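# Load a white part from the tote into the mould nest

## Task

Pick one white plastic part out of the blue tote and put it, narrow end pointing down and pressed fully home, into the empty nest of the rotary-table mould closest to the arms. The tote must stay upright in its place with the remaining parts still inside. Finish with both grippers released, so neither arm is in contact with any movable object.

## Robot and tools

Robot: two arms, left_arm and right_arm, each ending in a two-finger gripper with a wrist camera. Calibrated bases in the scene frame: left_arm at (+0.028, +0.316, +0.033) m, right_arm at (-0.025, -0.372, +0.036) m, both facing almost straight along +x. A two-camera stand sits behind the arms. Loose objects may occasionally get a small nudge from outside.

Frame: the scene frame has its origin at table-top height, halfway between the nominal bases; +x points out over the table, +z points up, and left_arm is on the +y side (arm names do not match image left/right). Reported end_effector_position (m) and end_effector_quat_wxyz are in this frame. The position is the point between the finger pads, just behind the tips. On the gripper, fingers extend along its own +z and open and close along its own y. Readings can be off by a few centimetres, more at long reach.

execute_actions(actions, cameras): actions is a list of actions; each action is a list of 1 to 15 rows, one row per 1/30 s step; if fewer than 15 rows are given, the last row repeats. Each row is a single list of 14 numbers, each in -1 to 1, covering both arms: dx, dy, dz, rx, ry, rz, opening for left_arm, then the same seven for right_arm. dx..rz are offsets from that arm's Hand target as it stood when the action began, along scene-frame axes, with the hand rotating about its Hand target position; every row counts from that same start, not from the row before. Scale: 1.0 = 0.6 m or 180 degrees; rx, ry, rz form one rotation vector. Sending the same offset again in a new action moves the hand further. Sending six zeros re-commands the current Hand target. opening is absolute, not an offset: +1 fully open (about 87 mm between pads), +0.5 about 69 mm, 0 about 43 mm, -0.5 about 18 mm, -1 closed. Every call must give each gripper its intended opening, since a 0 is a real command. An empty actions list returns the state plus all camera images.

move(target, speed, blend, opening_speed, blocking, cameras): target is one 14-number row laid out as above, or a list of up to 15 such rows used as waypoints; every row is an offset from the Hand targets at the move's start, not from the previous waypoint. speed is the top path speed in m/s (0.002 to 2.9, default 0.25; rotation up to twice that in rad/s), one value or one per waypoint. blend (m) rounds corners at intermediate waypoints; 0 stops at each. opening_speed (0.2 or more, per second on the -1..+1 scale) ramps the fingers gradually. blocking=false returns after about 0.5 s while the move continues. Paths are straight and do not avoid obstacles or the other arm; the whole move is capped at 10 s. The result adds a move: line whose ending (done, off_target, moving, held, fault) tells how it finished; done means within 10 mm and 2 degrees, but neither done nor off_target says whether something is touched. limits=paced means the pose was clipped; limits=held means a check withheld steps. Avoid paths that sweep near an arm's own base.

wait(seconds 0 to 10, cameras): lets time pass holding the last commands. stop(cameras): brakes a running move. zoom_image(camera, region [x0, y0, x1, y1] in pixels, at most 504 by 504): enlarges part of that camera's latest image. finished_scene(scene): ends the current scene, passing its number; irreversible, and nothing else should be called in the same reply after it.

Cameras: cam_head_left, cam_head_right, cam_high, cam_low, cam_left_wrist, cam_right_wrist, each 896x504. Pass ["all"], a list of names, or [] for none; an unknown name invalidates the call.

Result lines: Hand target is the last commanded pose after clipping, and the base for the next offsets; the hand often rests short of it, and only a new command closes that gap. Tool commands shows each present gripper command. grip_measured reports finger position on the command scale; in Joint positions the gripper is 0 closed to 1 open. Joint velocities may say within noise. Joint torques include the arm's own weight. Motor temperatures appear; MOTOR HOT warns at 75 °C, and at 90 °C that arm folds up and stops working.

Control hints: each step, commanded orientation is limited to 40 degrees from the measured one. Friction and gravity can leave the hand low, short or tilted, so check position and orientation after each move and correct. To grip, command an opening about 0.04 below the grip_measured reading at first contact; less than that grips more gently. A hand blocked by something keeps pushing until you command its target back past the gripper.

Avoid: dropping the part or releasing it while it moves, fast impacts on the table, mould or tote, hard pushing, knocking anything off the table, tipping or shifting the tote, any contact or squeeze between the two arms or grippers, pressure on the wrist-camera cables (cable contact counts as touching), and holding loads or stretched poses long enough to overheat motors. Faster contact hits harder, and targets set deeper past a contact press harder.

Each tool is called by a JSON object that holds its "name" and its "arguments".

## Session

{"name": "execute_actions", "arguments": {"actions": [], "cameras": ["all"]}}

Scene clock: 0.00 s.
left_arm: end_effector_position=(+0.3120, +0.2415, +0.2616) grip_measured=+1.000 end_effector_quat_wxyz=(+0.542, +0.103, +0.831, +0.070) | right_arm: end_effector_position=(+0.2310, -0.4574, +0.1255) grip_measured=+0.985 end_effector_quat_wxyz=(+0.450, +0.120, +0.878, -0.108)
Joint positions: left_arm=[-0.537 0.881 0.854 -0.45 -0.503 0.007 1] | right_arm=[-0.232 0.823 0.419 -0.208 0.095 -0.034 0.993]
Joint velocities: within noise
Joint torques (N m): no reading
Motor temperatures (°C): left_arm=[28 30 34 28 27 29 28] | right_arm=[29 33 37 28 27 28 31]
Heat: left arm: 34 °C; right arm: 37 °C.
Hand target: left_arm +0.3125, +0.2412, +0.2659; +0.547, +0.101, +0.829, +0.068 | right_arm +0.2344, -0.4583, +0.1320; +0.459, +0.120, +0.874, -0.109
Tool commands: left_gripper/opening=+1.0 right_gripper/opening=+1.0
camera_calibration:
cam_left_wrist: T_world_to_cam=[[-0.0995639, -0.970617, -0.219066, 0.319423], [-0.954538, 0.155336, -0.254417, 0.348673], [0.28097, 0.183776, -0.941957, 0.252936], [0, 0, 0, 1]] pos_world=[0.293557, 0.209393, 0.396937]
cam_right_wrist: T_world_to_cam=[[-0.315204, -0.944162, 0.0959412, -0.37519], [-0.94598, 0.304493, -0.111378, 0.397127], [0.0759456, -0.125865, -0.989136, 0.194348], [0, 0, 0, 1]] pos_world=[0.242653, -0.450701, 0.272464]

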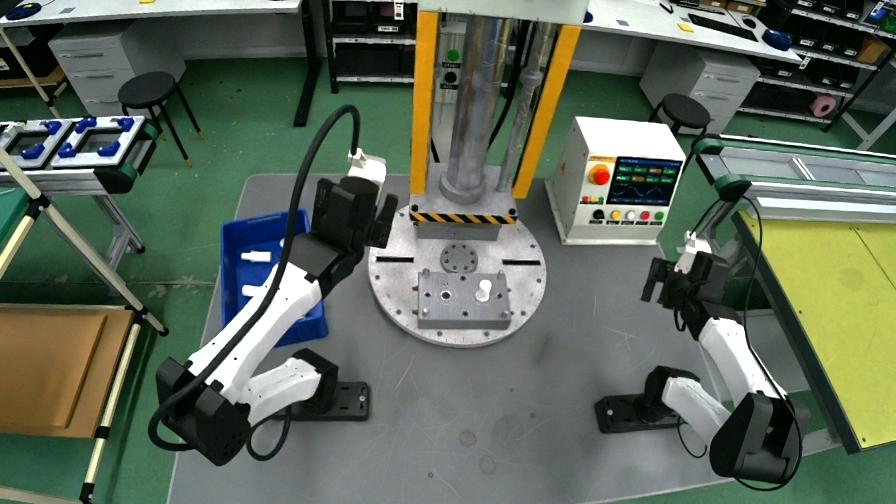

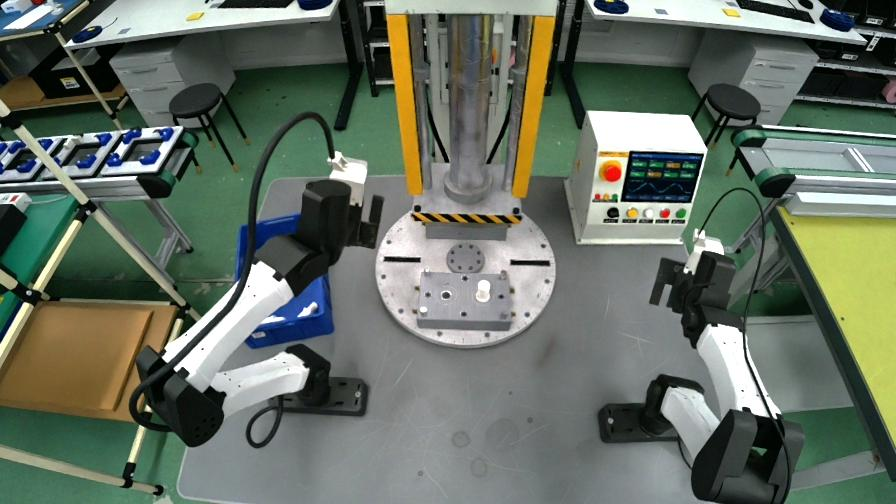

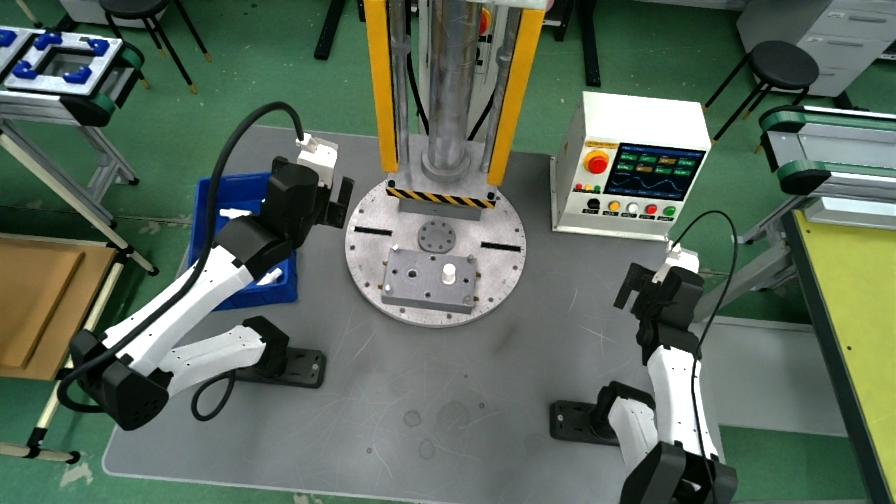

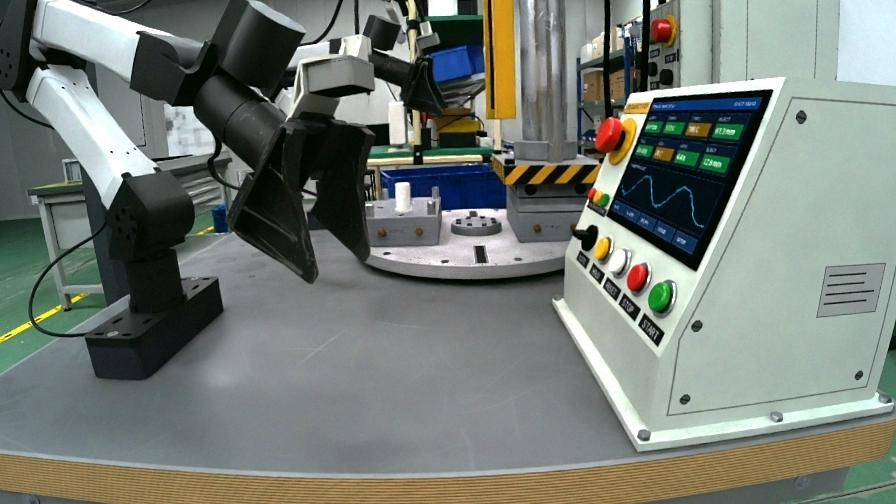

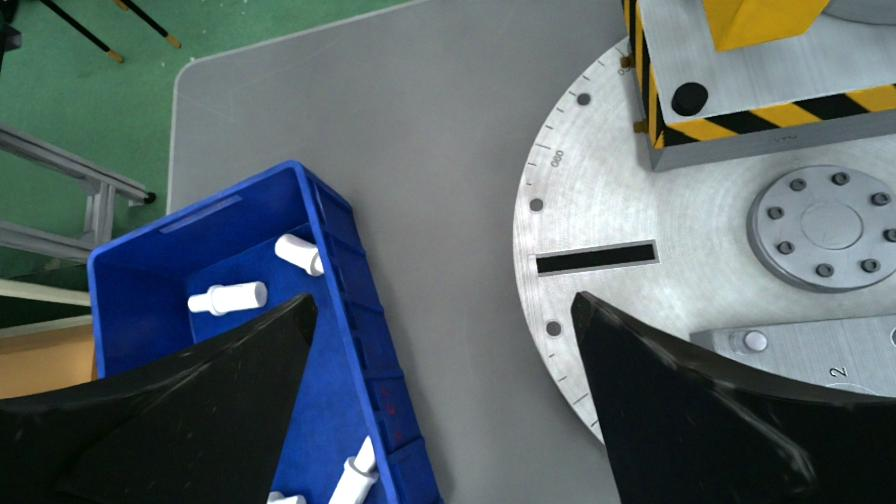

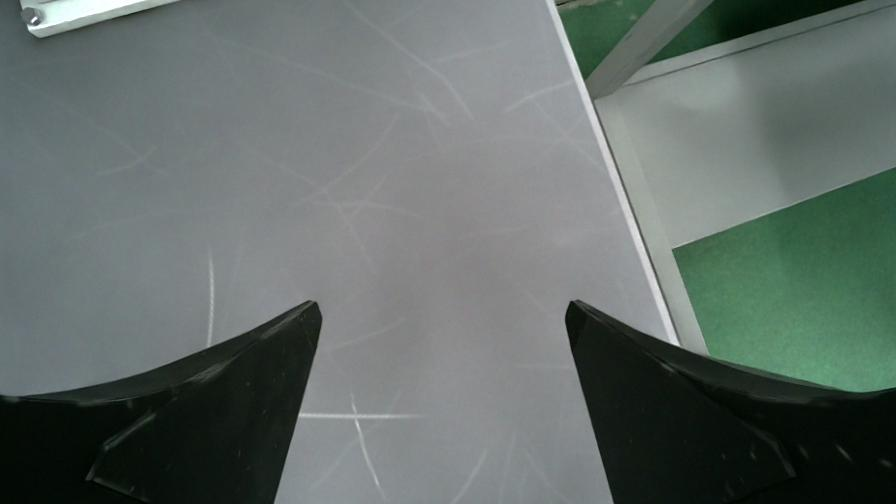

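{"name": "move", "arguments": {"target": [-0.0708, 0.2147, 0.1385, -0.0713, 0.0569, 0.0642, 1, 0, 0, 0, 0, 0, 0, 1], "speed": 0.25, "cameras": ["all"]}}

Scene clock: 24.13 s.
left_arm: end_effector_position=(+0.2702, +0.3700, +0.3419) grip_measured=+1.000 end_effector_quat_wxyz=(+0.464, -0.043, +0.884, +0.021) | right_arm: end_effector_position=(+0.2310, -0.4574, +0.1255) grip_measured=+0.985 end_effector_quat_wxyz=(+0.450, +0.120, +0.878, -0.108)
Joint positions: left_arm=[0.347 0.968 1.391 -1.04 0.197 0.134 1] | right_arm=[-0.232 0.823 0.419 -0.208 0.095 -0.034 0.993]
Joint torques (N m): left_arm=[1.37 -0.5 9.91 1.6 0.3 0.1] | right_arm=[-0.39 -1.32 8.14 2.16 0.1 0.04]
Motor temperatures (°C): left_arm=[28 30 39 31 27 29 28] | right_arm=[29 33 41 33 27 28 31]
Heat: left arm: 39 °C; right arm: 41 °C.
Hand target: left_arm +0.2700, +0.3700, +0.3491; +0.469, -0.039, +0.882, +0.020 | right_arm +0.2344, -0.4583, +0.1320; +0.459, +0.120, +0.874, -0.109
Off the commanded pose: left_arm 0.007 m, 1 deg | right_arm 0.007 m, 1 deg.
move: done
camera_calibration:
cam_left_wrist: T_world_to_cam=[[0.0937802, -0.995511, 0.0127896, 0.335304], [-0.991794, -0.0945358, -0.086064, 0.354118], [0.0868868, -0.00461357, -0.996208, 0.45743], [0, 0, 0, 1]] pos_world=[0.280023, 0.369386, 0.481883]
cam_right_wrist: T_world_to_cam=[[-0.315204, -0.944162, 0.0959412, -0.37519], [-0.94598, 0.304493, -0.111378, 0.397127], [0.0759456, -0.125865, -0.989136, 0.194348], [0, 0, 0, 1]] pos_world=[0.242653, -0.450701, 0.272464]

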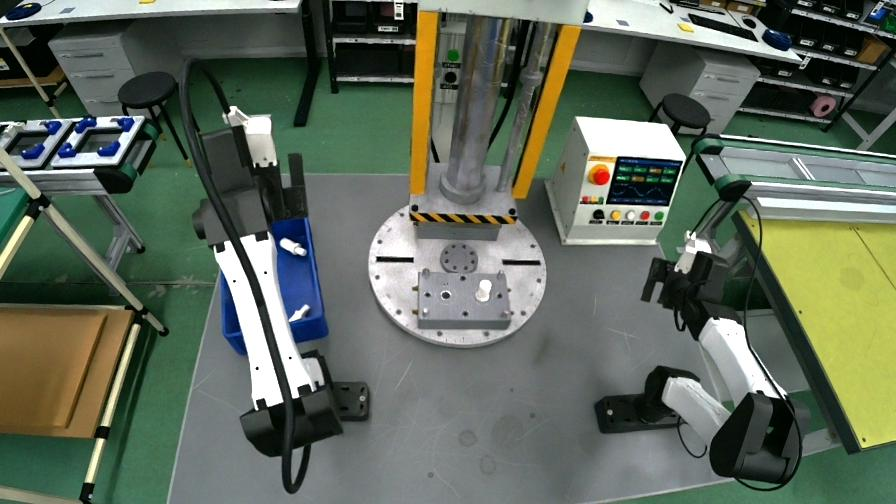

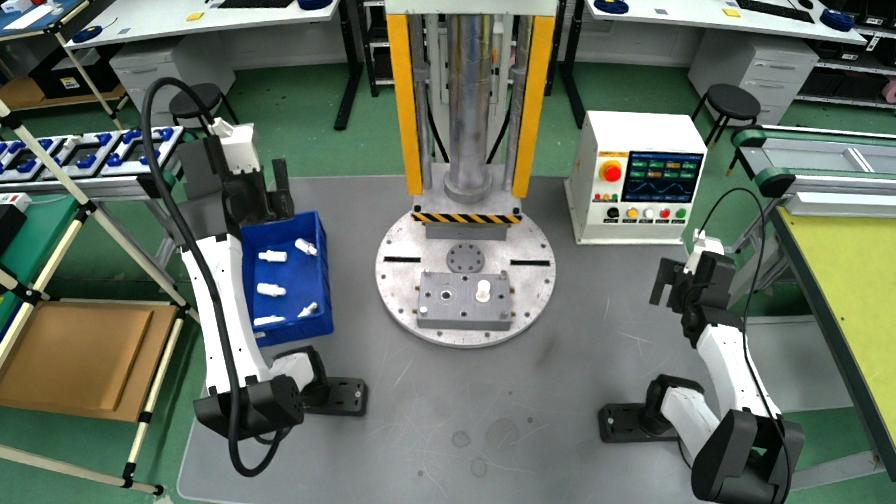

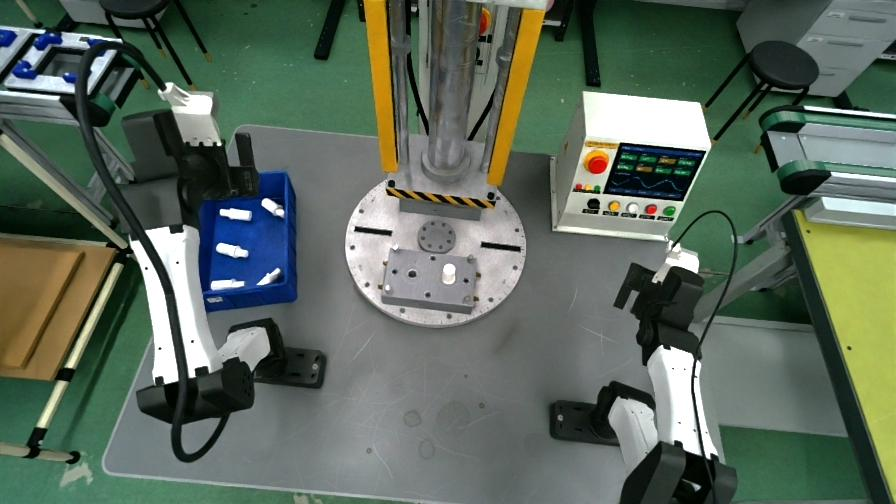

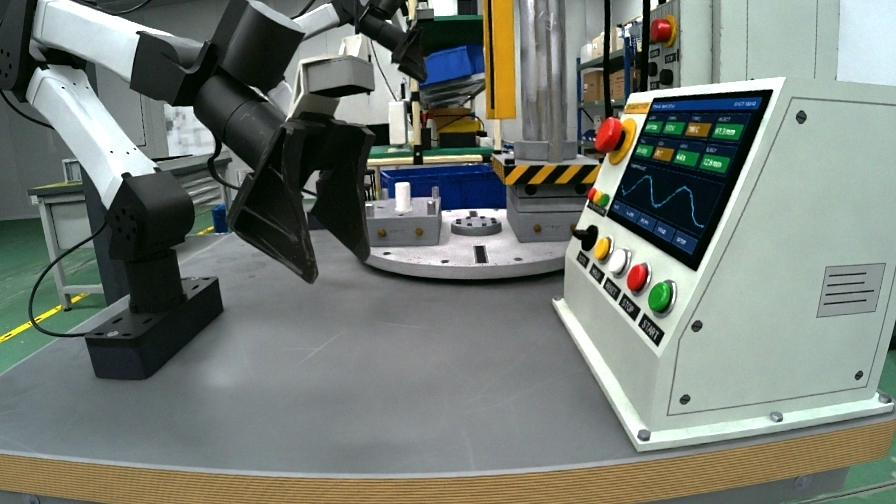

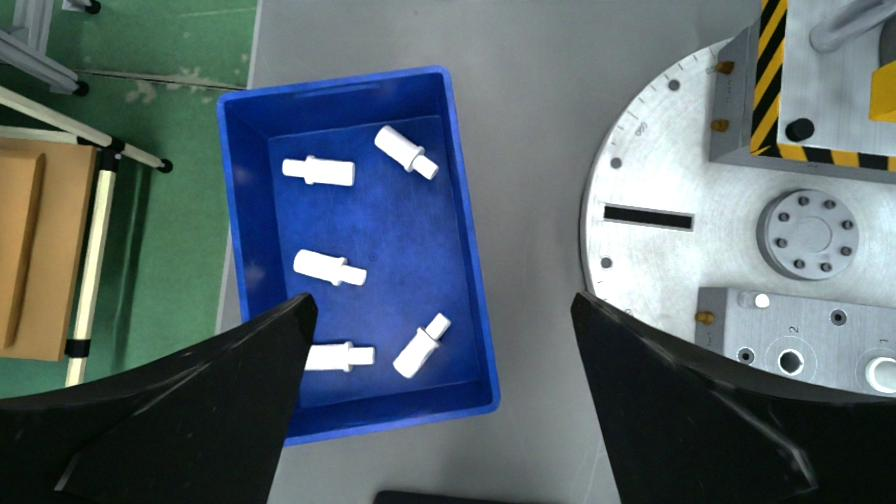

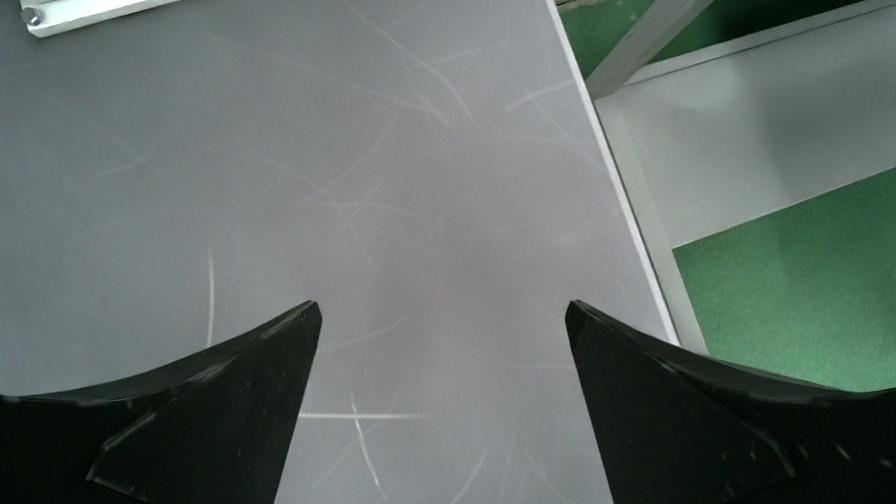

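{"name": "zoom_image", "arguments": {"camera": "cam_left_wrist", "region": [270, 220, 400, 310]}}

{"name": "zoom_image", "arguments": {"camera": "cam_left_wrist", "region": [200, 60, 520, 460]}}

{"name": "zoom_image", "arguments": {"camera": "cam_left_wrist", "region": [680, 220, 896, 420]}}

Scaled by 3.877 from the camera's 896x504 image, which has a finer 1280x720 frame.

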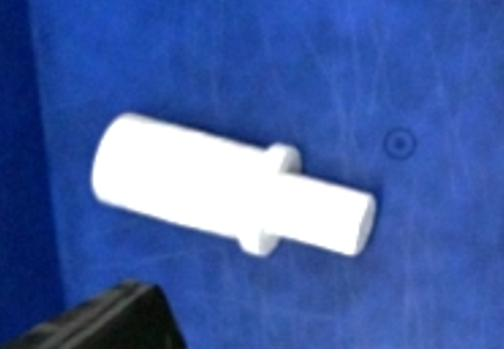

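Scaled by 1.260 from the camera's 896x504 image, which has a finer 1280x720 frame.

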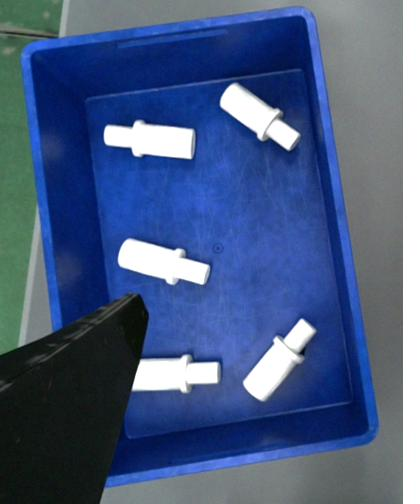

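Scaled by 2.333 from the camera's 896x504 image, which has a finer 1280x720 frame.

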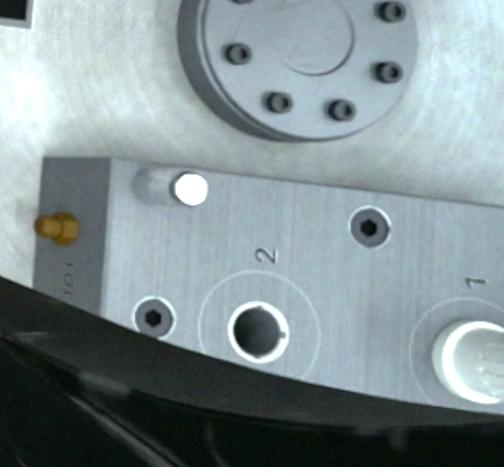

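{"name": "move", "arguments": {"target": [0.035, 0.230, -0.2985, -0.1059, 0.1137, 0.4140, 0.25, 0, 0, 0, 0, 0, 0, 1], "speed": 0.25, "cameras": ["all"]}}

Scene clock: 226.70 s.
left_arm: end_effector_position=(+0.2896, +0.5013, +0.1657) grip_measured=+0.250 end_effector_quat_wxyz=(+0.194, -0.621, +0.743, +0.159) | right_arm: end_effector_position=(+0.2310, -0.4574, +0.1255) grip_measured=+0.985 end_effector_quat_wxyz=(+0.450, +0.120, +0.878, -0.108)
Joint positions: left_arm=[0.51 1.535 1.291 -0.989 -0.385 -0.827 0.625] | right_arm=[-0.232 0.823 0.419 -0.208 0.095 -0.034 0.993]
Joint torques (N m): left_arm=[1.2 -4.78 10.5 0.82 -0.39 -0.1] | right_arm=[-0.36 -1.18 8.29 2.14 0.08 0]
Motor temperatures (°C): left_arm=[29 30 45 37 27 29 28] | right_arm=[29 33 49 40 27 28 31]
Heat: left arm: 45 °C; right arm: 49 °C.
Hand target: left_arm +0.2909, +0.5081, +0.1700; +0.197, -0.627, +0.735, +0.168 | right_arm +0.2344, -0.4583, +0.1320; +0.459, +0.120, +0.874, -0.109
Off the commanded pose: left_arm 0.008 m, 2 deg | right_arm 0.007 m, 1 deg.
move: done
camera_calibration:
cam_left_wrist: T_world_to_cam=[[0.984001, -0.177546, 0.0148256, -0.20177], [-0.170648, -0.915308, 0.364816, 0.469497], [-0.0512019, -0.36151, -0.930961, 0.488789], [0, 0, 0, 1]] pos_world=[0.303687, 0.570612, 0.286755]
cam_right_wrist: T_world_to_cam=[[-0.315204, -0.944162, 0.0959412, -0.37519], [-0.94598, 0.304493, -0.111378, 0.397127], [0.0759456, -0.125865, -0.989136, 0.194348], [0, 0, 0, 1]] pos_world=[0.242653, -0.450701, 0.272464]

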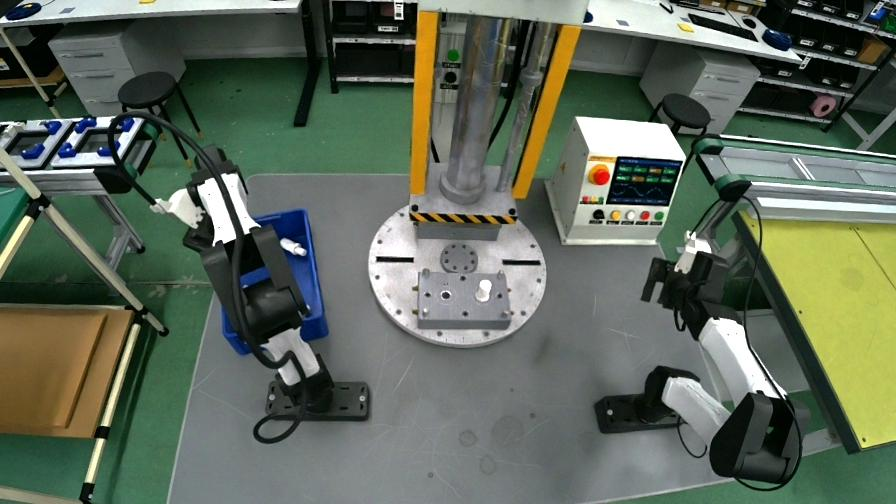

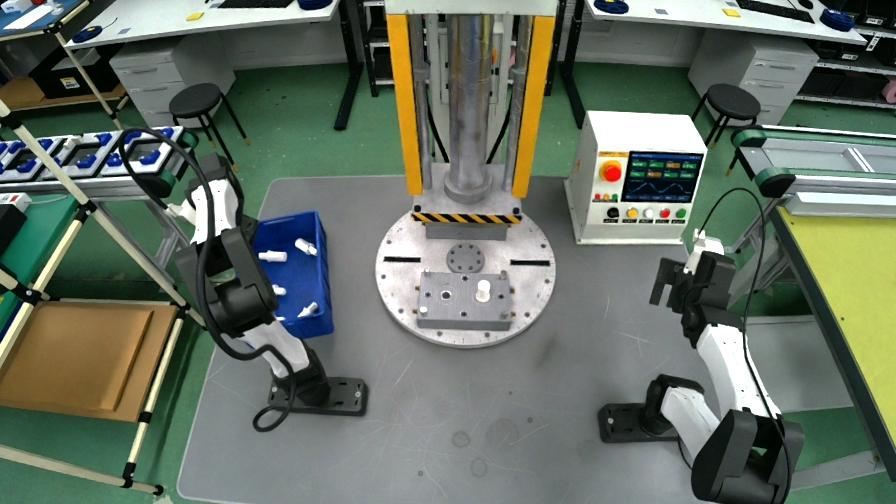

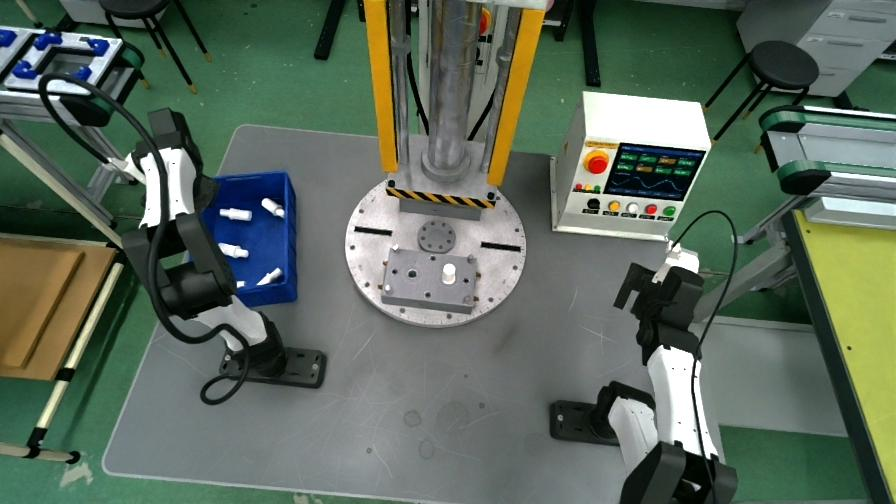

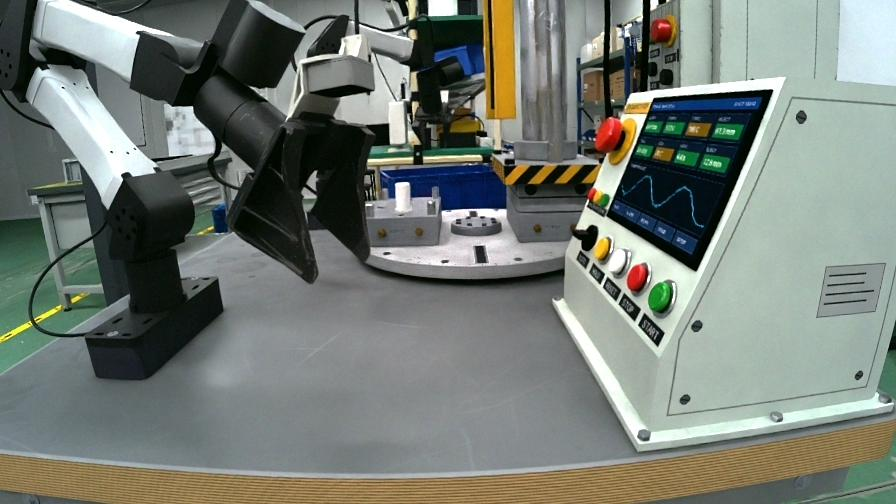

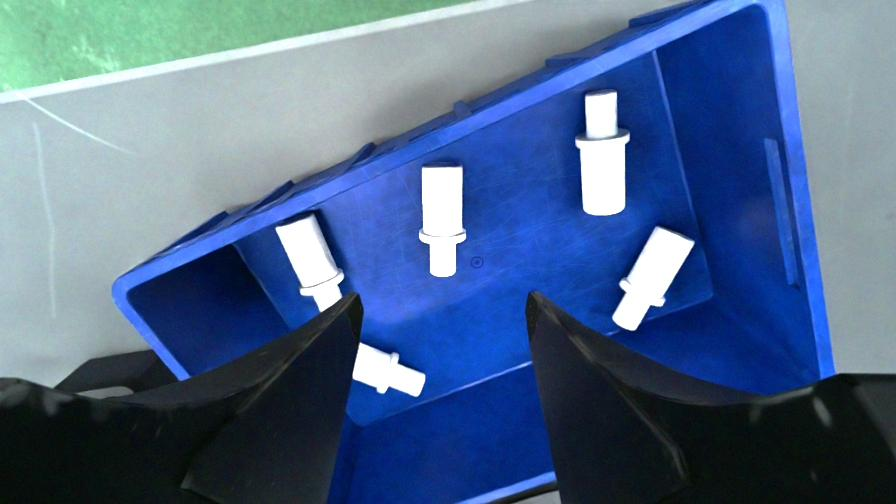

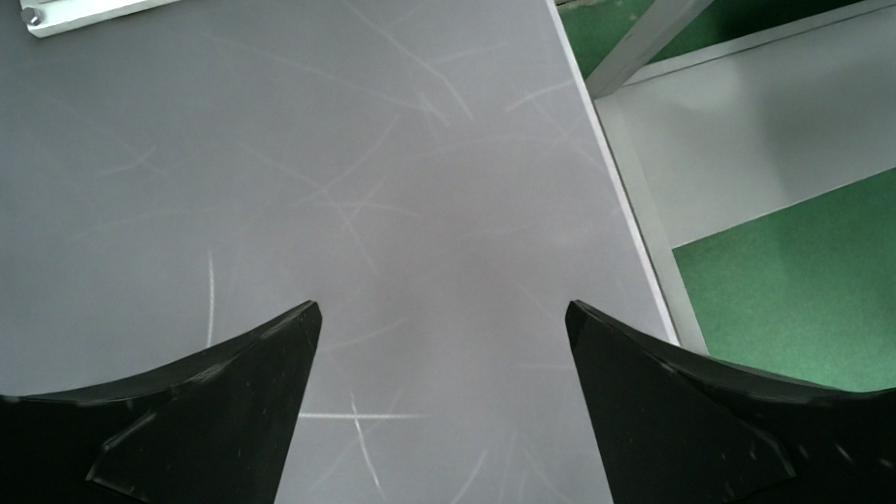

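{"name": "zoom_image", "arguments": {"camera": "cam_left_wrist", "region": [390, 150, 490, 290]}}

Scaled by 3.600 from the camera's 896x504 image, which has a finer 1280x720 frame.

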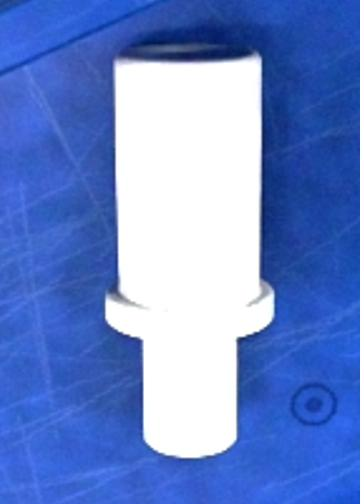

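{"name": "move", "arguments": {"target": [0, 0, -0.195, 0, 0, 0, 0.25, 0, 0, 0, 0, 0, 0, 1], "speed": 0.12, "cameras": ["cam_left_wrist","cam_head_right"]}}

{"name": "zoom_image", "arguments": {"camera": "cam_left_wrist", "region": [340, 120, 540, 340]}}

Scene clock: 265.00 s.
left_arm: end_effector_position=(+0.2929, +0.5033, +0.0579) grip_measured=+0.250 end_effector_quat_wxyz=(+0.197, -0.622, +0.741, +0.159) | right_arm: end_effector_position=(+0.2310, -0.4574, +0.1255) grip_measured=+0.985 end_effector_quat_wxyz=(+0.450, +0.120, +0.878, -0.108)
Joint positions: left_arm=[0.51 1.637 0.952 -0.542 -0.386 -0.83 0.625] | right_arm=[-0.232 0.823 0.419 -0.208 0.095 -0.034 0.993]
Joint torques (N m): left_arm=[1.21 -5.19 6.56 1.1 -0.36 -0.07] | right_arm=[-0.34 -1.22 8.21 2.13 0.07 0.04]
Heat: left arm: 49 °C; right arm: 49 °C.
Hand target: left_arm +0.2910, +0.5081, +0.0531; +0.197, -0.627, +0.735, +0.168 | right_arm +0.2344, -0.4583, +0.1320; +0.459, +0.120, +0.874, -0.109
Off the commanded pose: left_arm 0.007 m, 1 deg | right_arm 0.007 m, 1 deg.
move: done
camera_calibration:
cam_left_wrist: T_world_to_cam=[[0.984418, -0.174778, 0.0193455, -0.204787], [-0.16991, -0.917076, 0.360698, 0.51223], [-0.0453007, -0.358365, -0.932482, 0.386121], [0, 0, 0, 1]] pos_world=[0.30612, 0.572333, 0.179252]
Images, in order (width x height): cam_head_right 896x504, cam_left_wrist 896x504.

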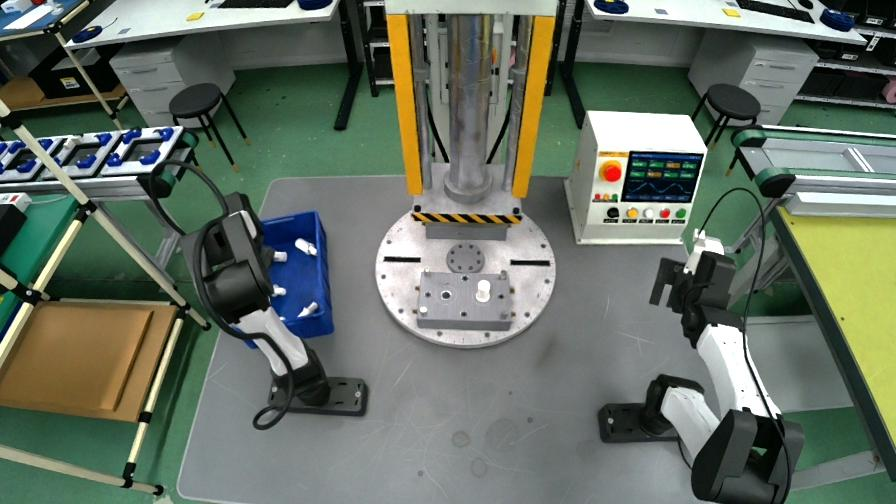

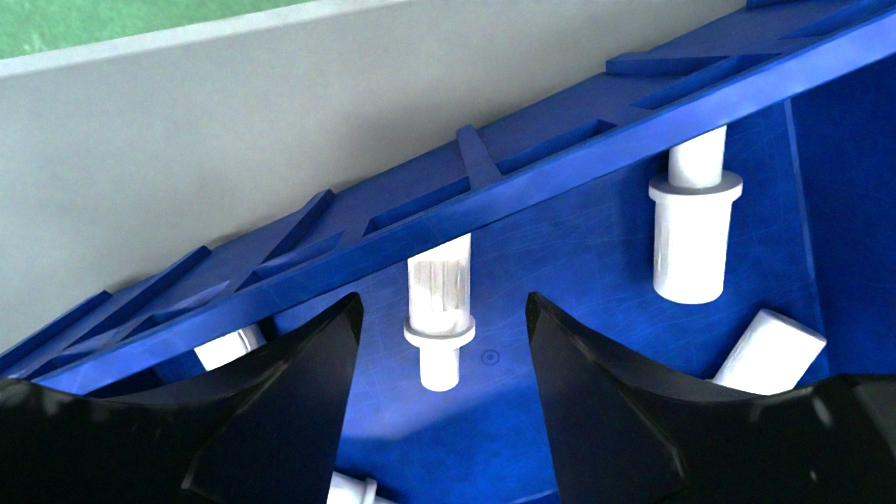

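Scaled by 2.291 from the camera's 896x504 image, which has a finer 1280x720 frame.

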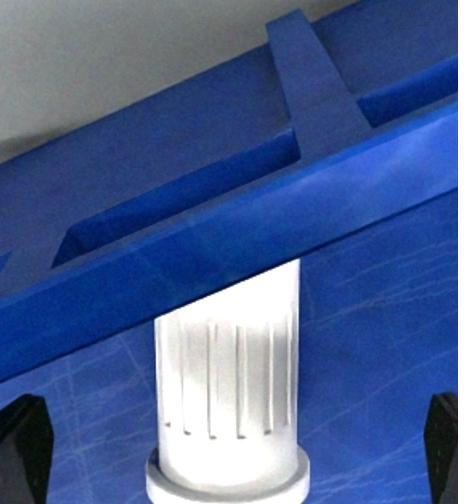

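{"name": "move", "arguments": {"target": [-0.005, 0, -0.068, 0, 0, 0, 0.25, 0, 0, 0, 0, 0, 0, 1], "speed": 0.06, "cameras": ["cam_left_wrist"]}}

{"name": "zoom_image", "arguments": {"camera": "cam_left_wrist", "region": [340, 220, 540, 440]}}

Scene clock: 281.67 s.
left_arm: end_effector_position=(+0.2913, +0.5027, +0.0196) grip_measured=+0.250 end_effector_quat_wxyz=(+0.198, -0.622, +0.741, +0.159) | right_arm: end_effector_position=(+0.2310, -0.4574, +0.1255) grip_measured=+0.985 end_effector_quat_wxyz=(+0.450, +0.120, +0.878, -0.108)
Joint positions: left_arm=[0.51 1.71 0.858 -0.372 -0.388 -0.831 0.625] | right_arm=[-0.232 0.823 0.419 -0.208 0.095 -0.034 0.993]
Joint torques (N m): left_arm=[1.65 -4.85 5.6 1.24 -0.32 -0.01] | right_arm=[-0.39 -1.22 8.16 2.15 0.08 0.03]
Heat: left arm: 46 °C; right arm: 50 °C.
Hand target: left_arm +0.2879, +0.5081, +0.0122; +0.197, -0.627, +0.735, +0.168 | right_arm +0.2344, -0.4583, +0.1320; +0.459, +0.120, +0.874, -0.109
Off the commanded pose: left_arm 0.010 m, 1 deg | right_arm 0.007 m, 1 deg.
move: done
camera_calibration:
cam_left_wrist: T_world_to_cam=[[0.984555, -0.173912, 0.0201553, -0.20321], [-0.169509, -0.91811, 0.358246, 0.525561], [-0.0437985, -0.356129, -0.93341, 0.348651], [0, 0, 0, 1]] pos_world=[0.304429, 0.571347, 0.14125]
Images, in order (width x height): cam_left_wrist 896x504.

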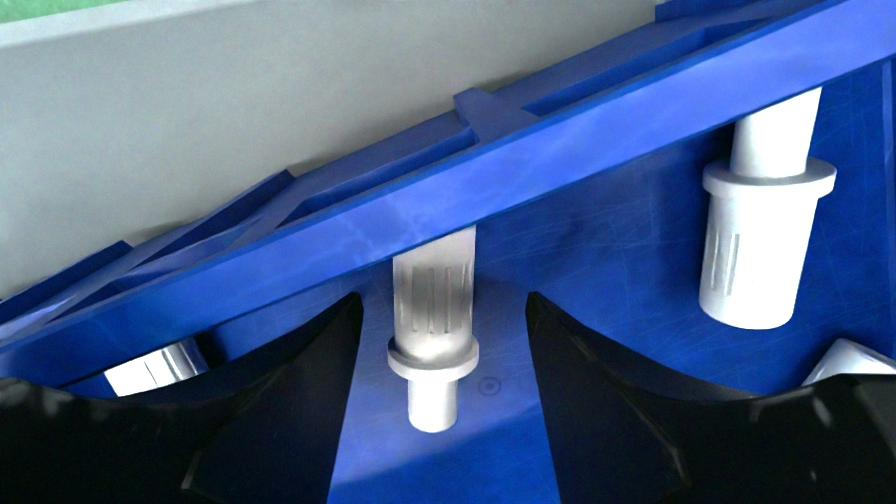

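Scaled by 2.291 from the camera's 896x504 image, which has a finer 1280x720 frame.

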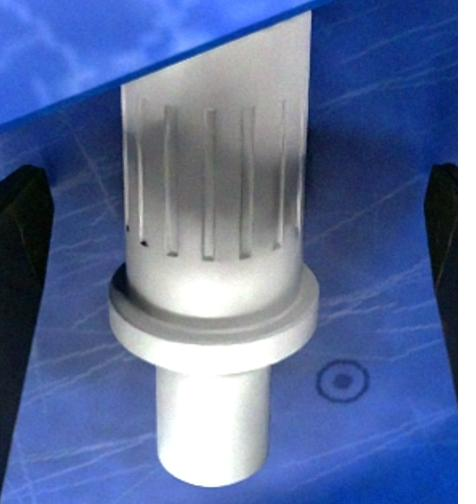

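{"name": "execute_actions", "arguments": {"actions": [], "cameras": ["all"]}}

Scene clock: 329.27 s.
left_arm: end_effector_position=(+0.2915, +0.5027, +0.0197) grip_measured=+0.250 end_effector_quat_wxyz=(+0.198, -0.622, +0.741, +0.159) | right_arm: end_effector_position=(+0.2310, -0.4574, +0.1255) grip_measured=+0.985 end_effector_quat_wxyz=(+0.450, +0.120, +0.878, -0.108)
Joint positions: left_arm=[0.51 1.71 0.858 -0.371 -0.388 -0.831 0.625] | right_arm=[-0.232 0.823 0.419 -0.208 0.095 -0.034 0.993]
Joint velocities: within noise
Joint torques (N m): left_arm=[1.61 -4.82 5.63 1.22 -0.32 -0.01] | right_arm=[-0.35 -1.26 8.09 2.15 0.09 0.01]
Motor temperatures (°C): left_arm=[29 32 43 34 28 29 28] | right_arm=[29 33 50 42 27 28 31]
Heat: left arm: 43 °C; right arm: 50 °C.
Hand target: left_arm +0.2880, +0.5081, +0.0122; +0.197, -0.627, +0.735, +0.168 | right_arm +0.2344, -0.4583, +0.1320; +0.459, +0.120, +0.874, -0.109
Tool commands: left_gripper/opening=+0.25 right_gripper/opening=+1.0
Off the commanded pose: left_arm 0.010 m, 1 deg | right_arm 0.007 m, 1 deg.
camera_calibration:
cam_left_wrist: T_world_to_cam=[[0.984546, -0.173899, 0.0207069, -0.203278], [-0.169715, -0.918257, 0.357773, 0.525869], [-0.0432021, -0.355758, -0.933579, 0.348317], [0, 0, 0, 1]] pos_world=[0.304432, 0.571449, 0.141249]
cam_right_wrist: T_world_to_cam=[[-0.315204, -0.944162, 0.0959412, -0.37519], [-0.94598, 0.304493, -0.111378, 0.397127], [0.0759456, -0.125865, -0.989136, 0.194348], [0, 0, 0, 1]] pos_world=[0.242653, -0.450701, 0.272464]

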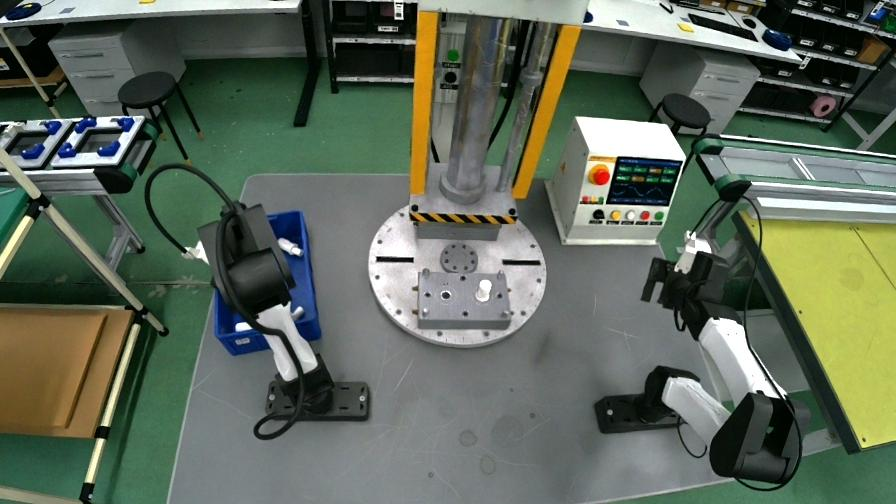

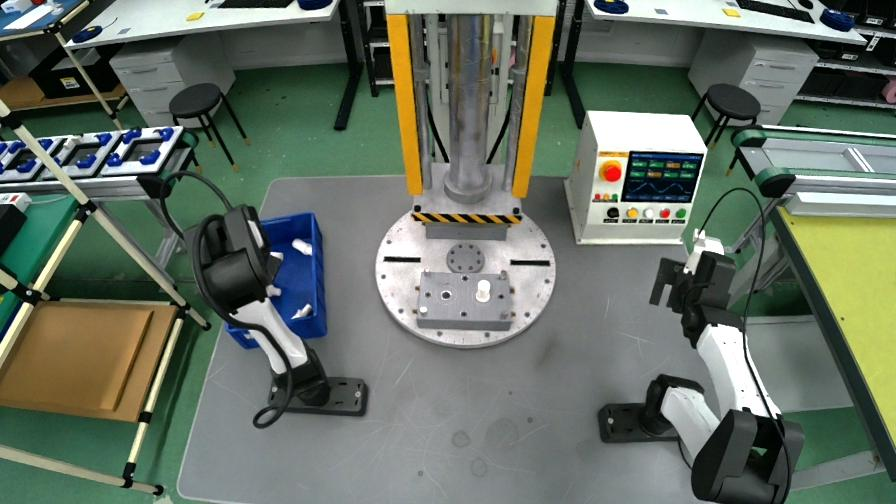

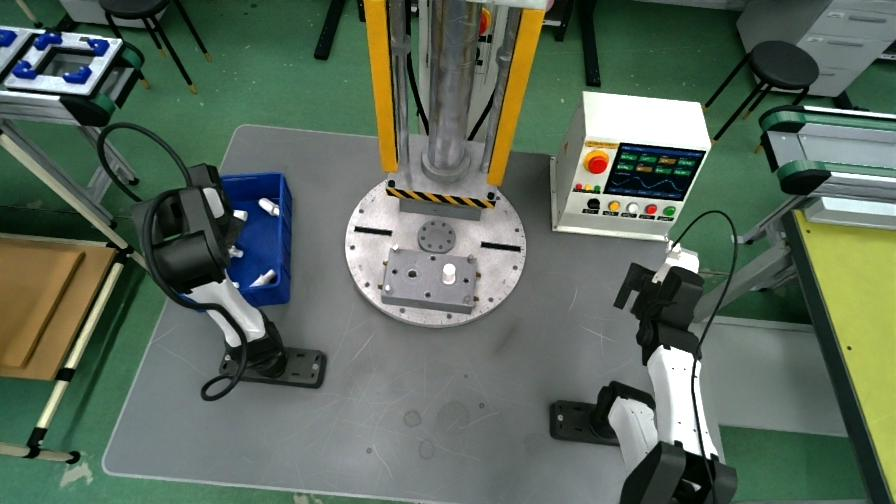

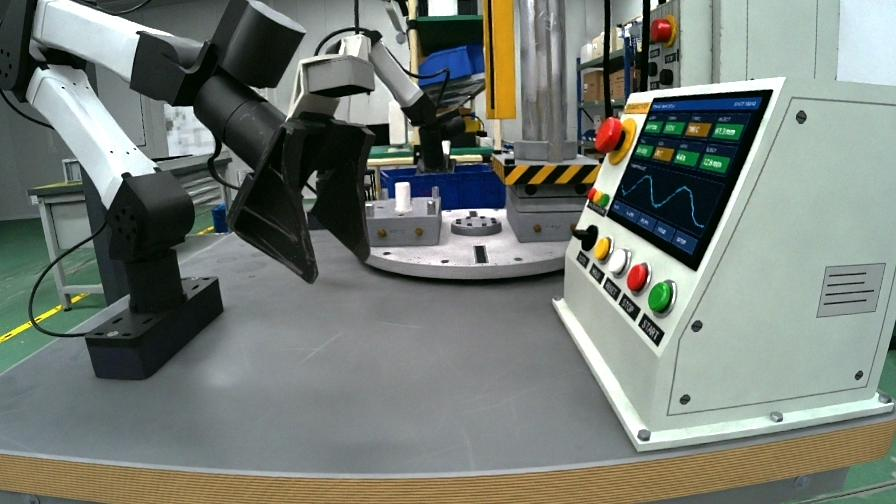

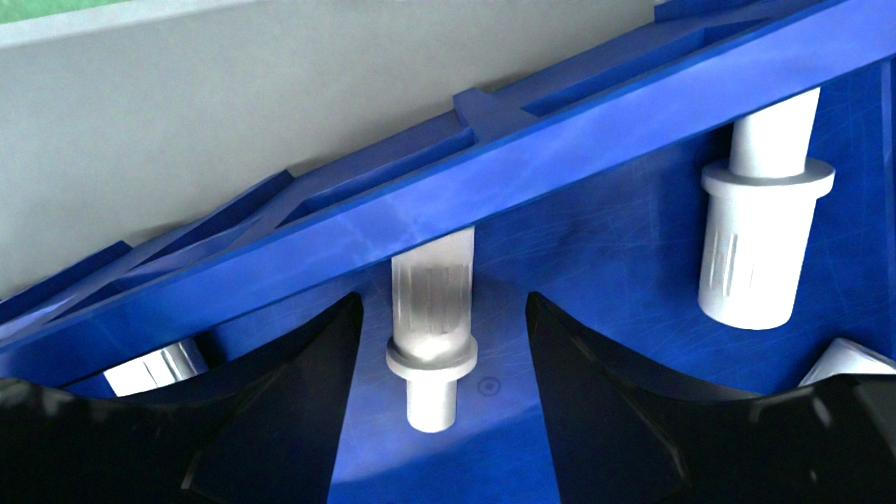

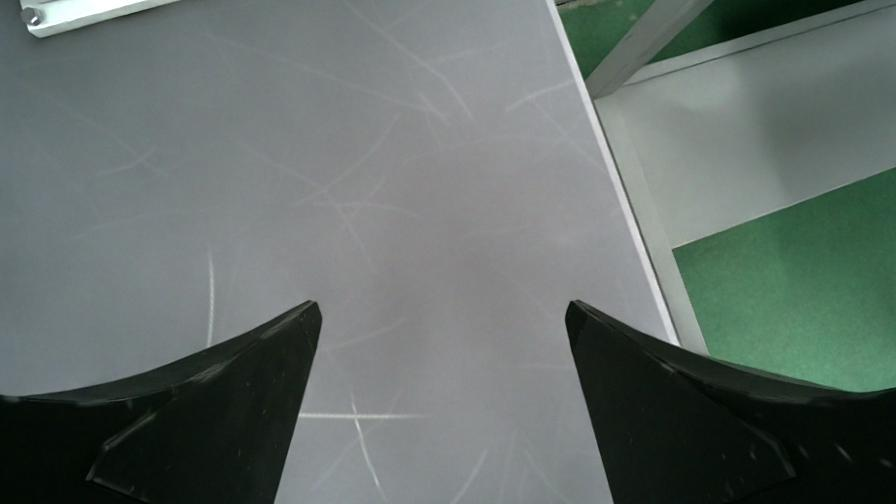

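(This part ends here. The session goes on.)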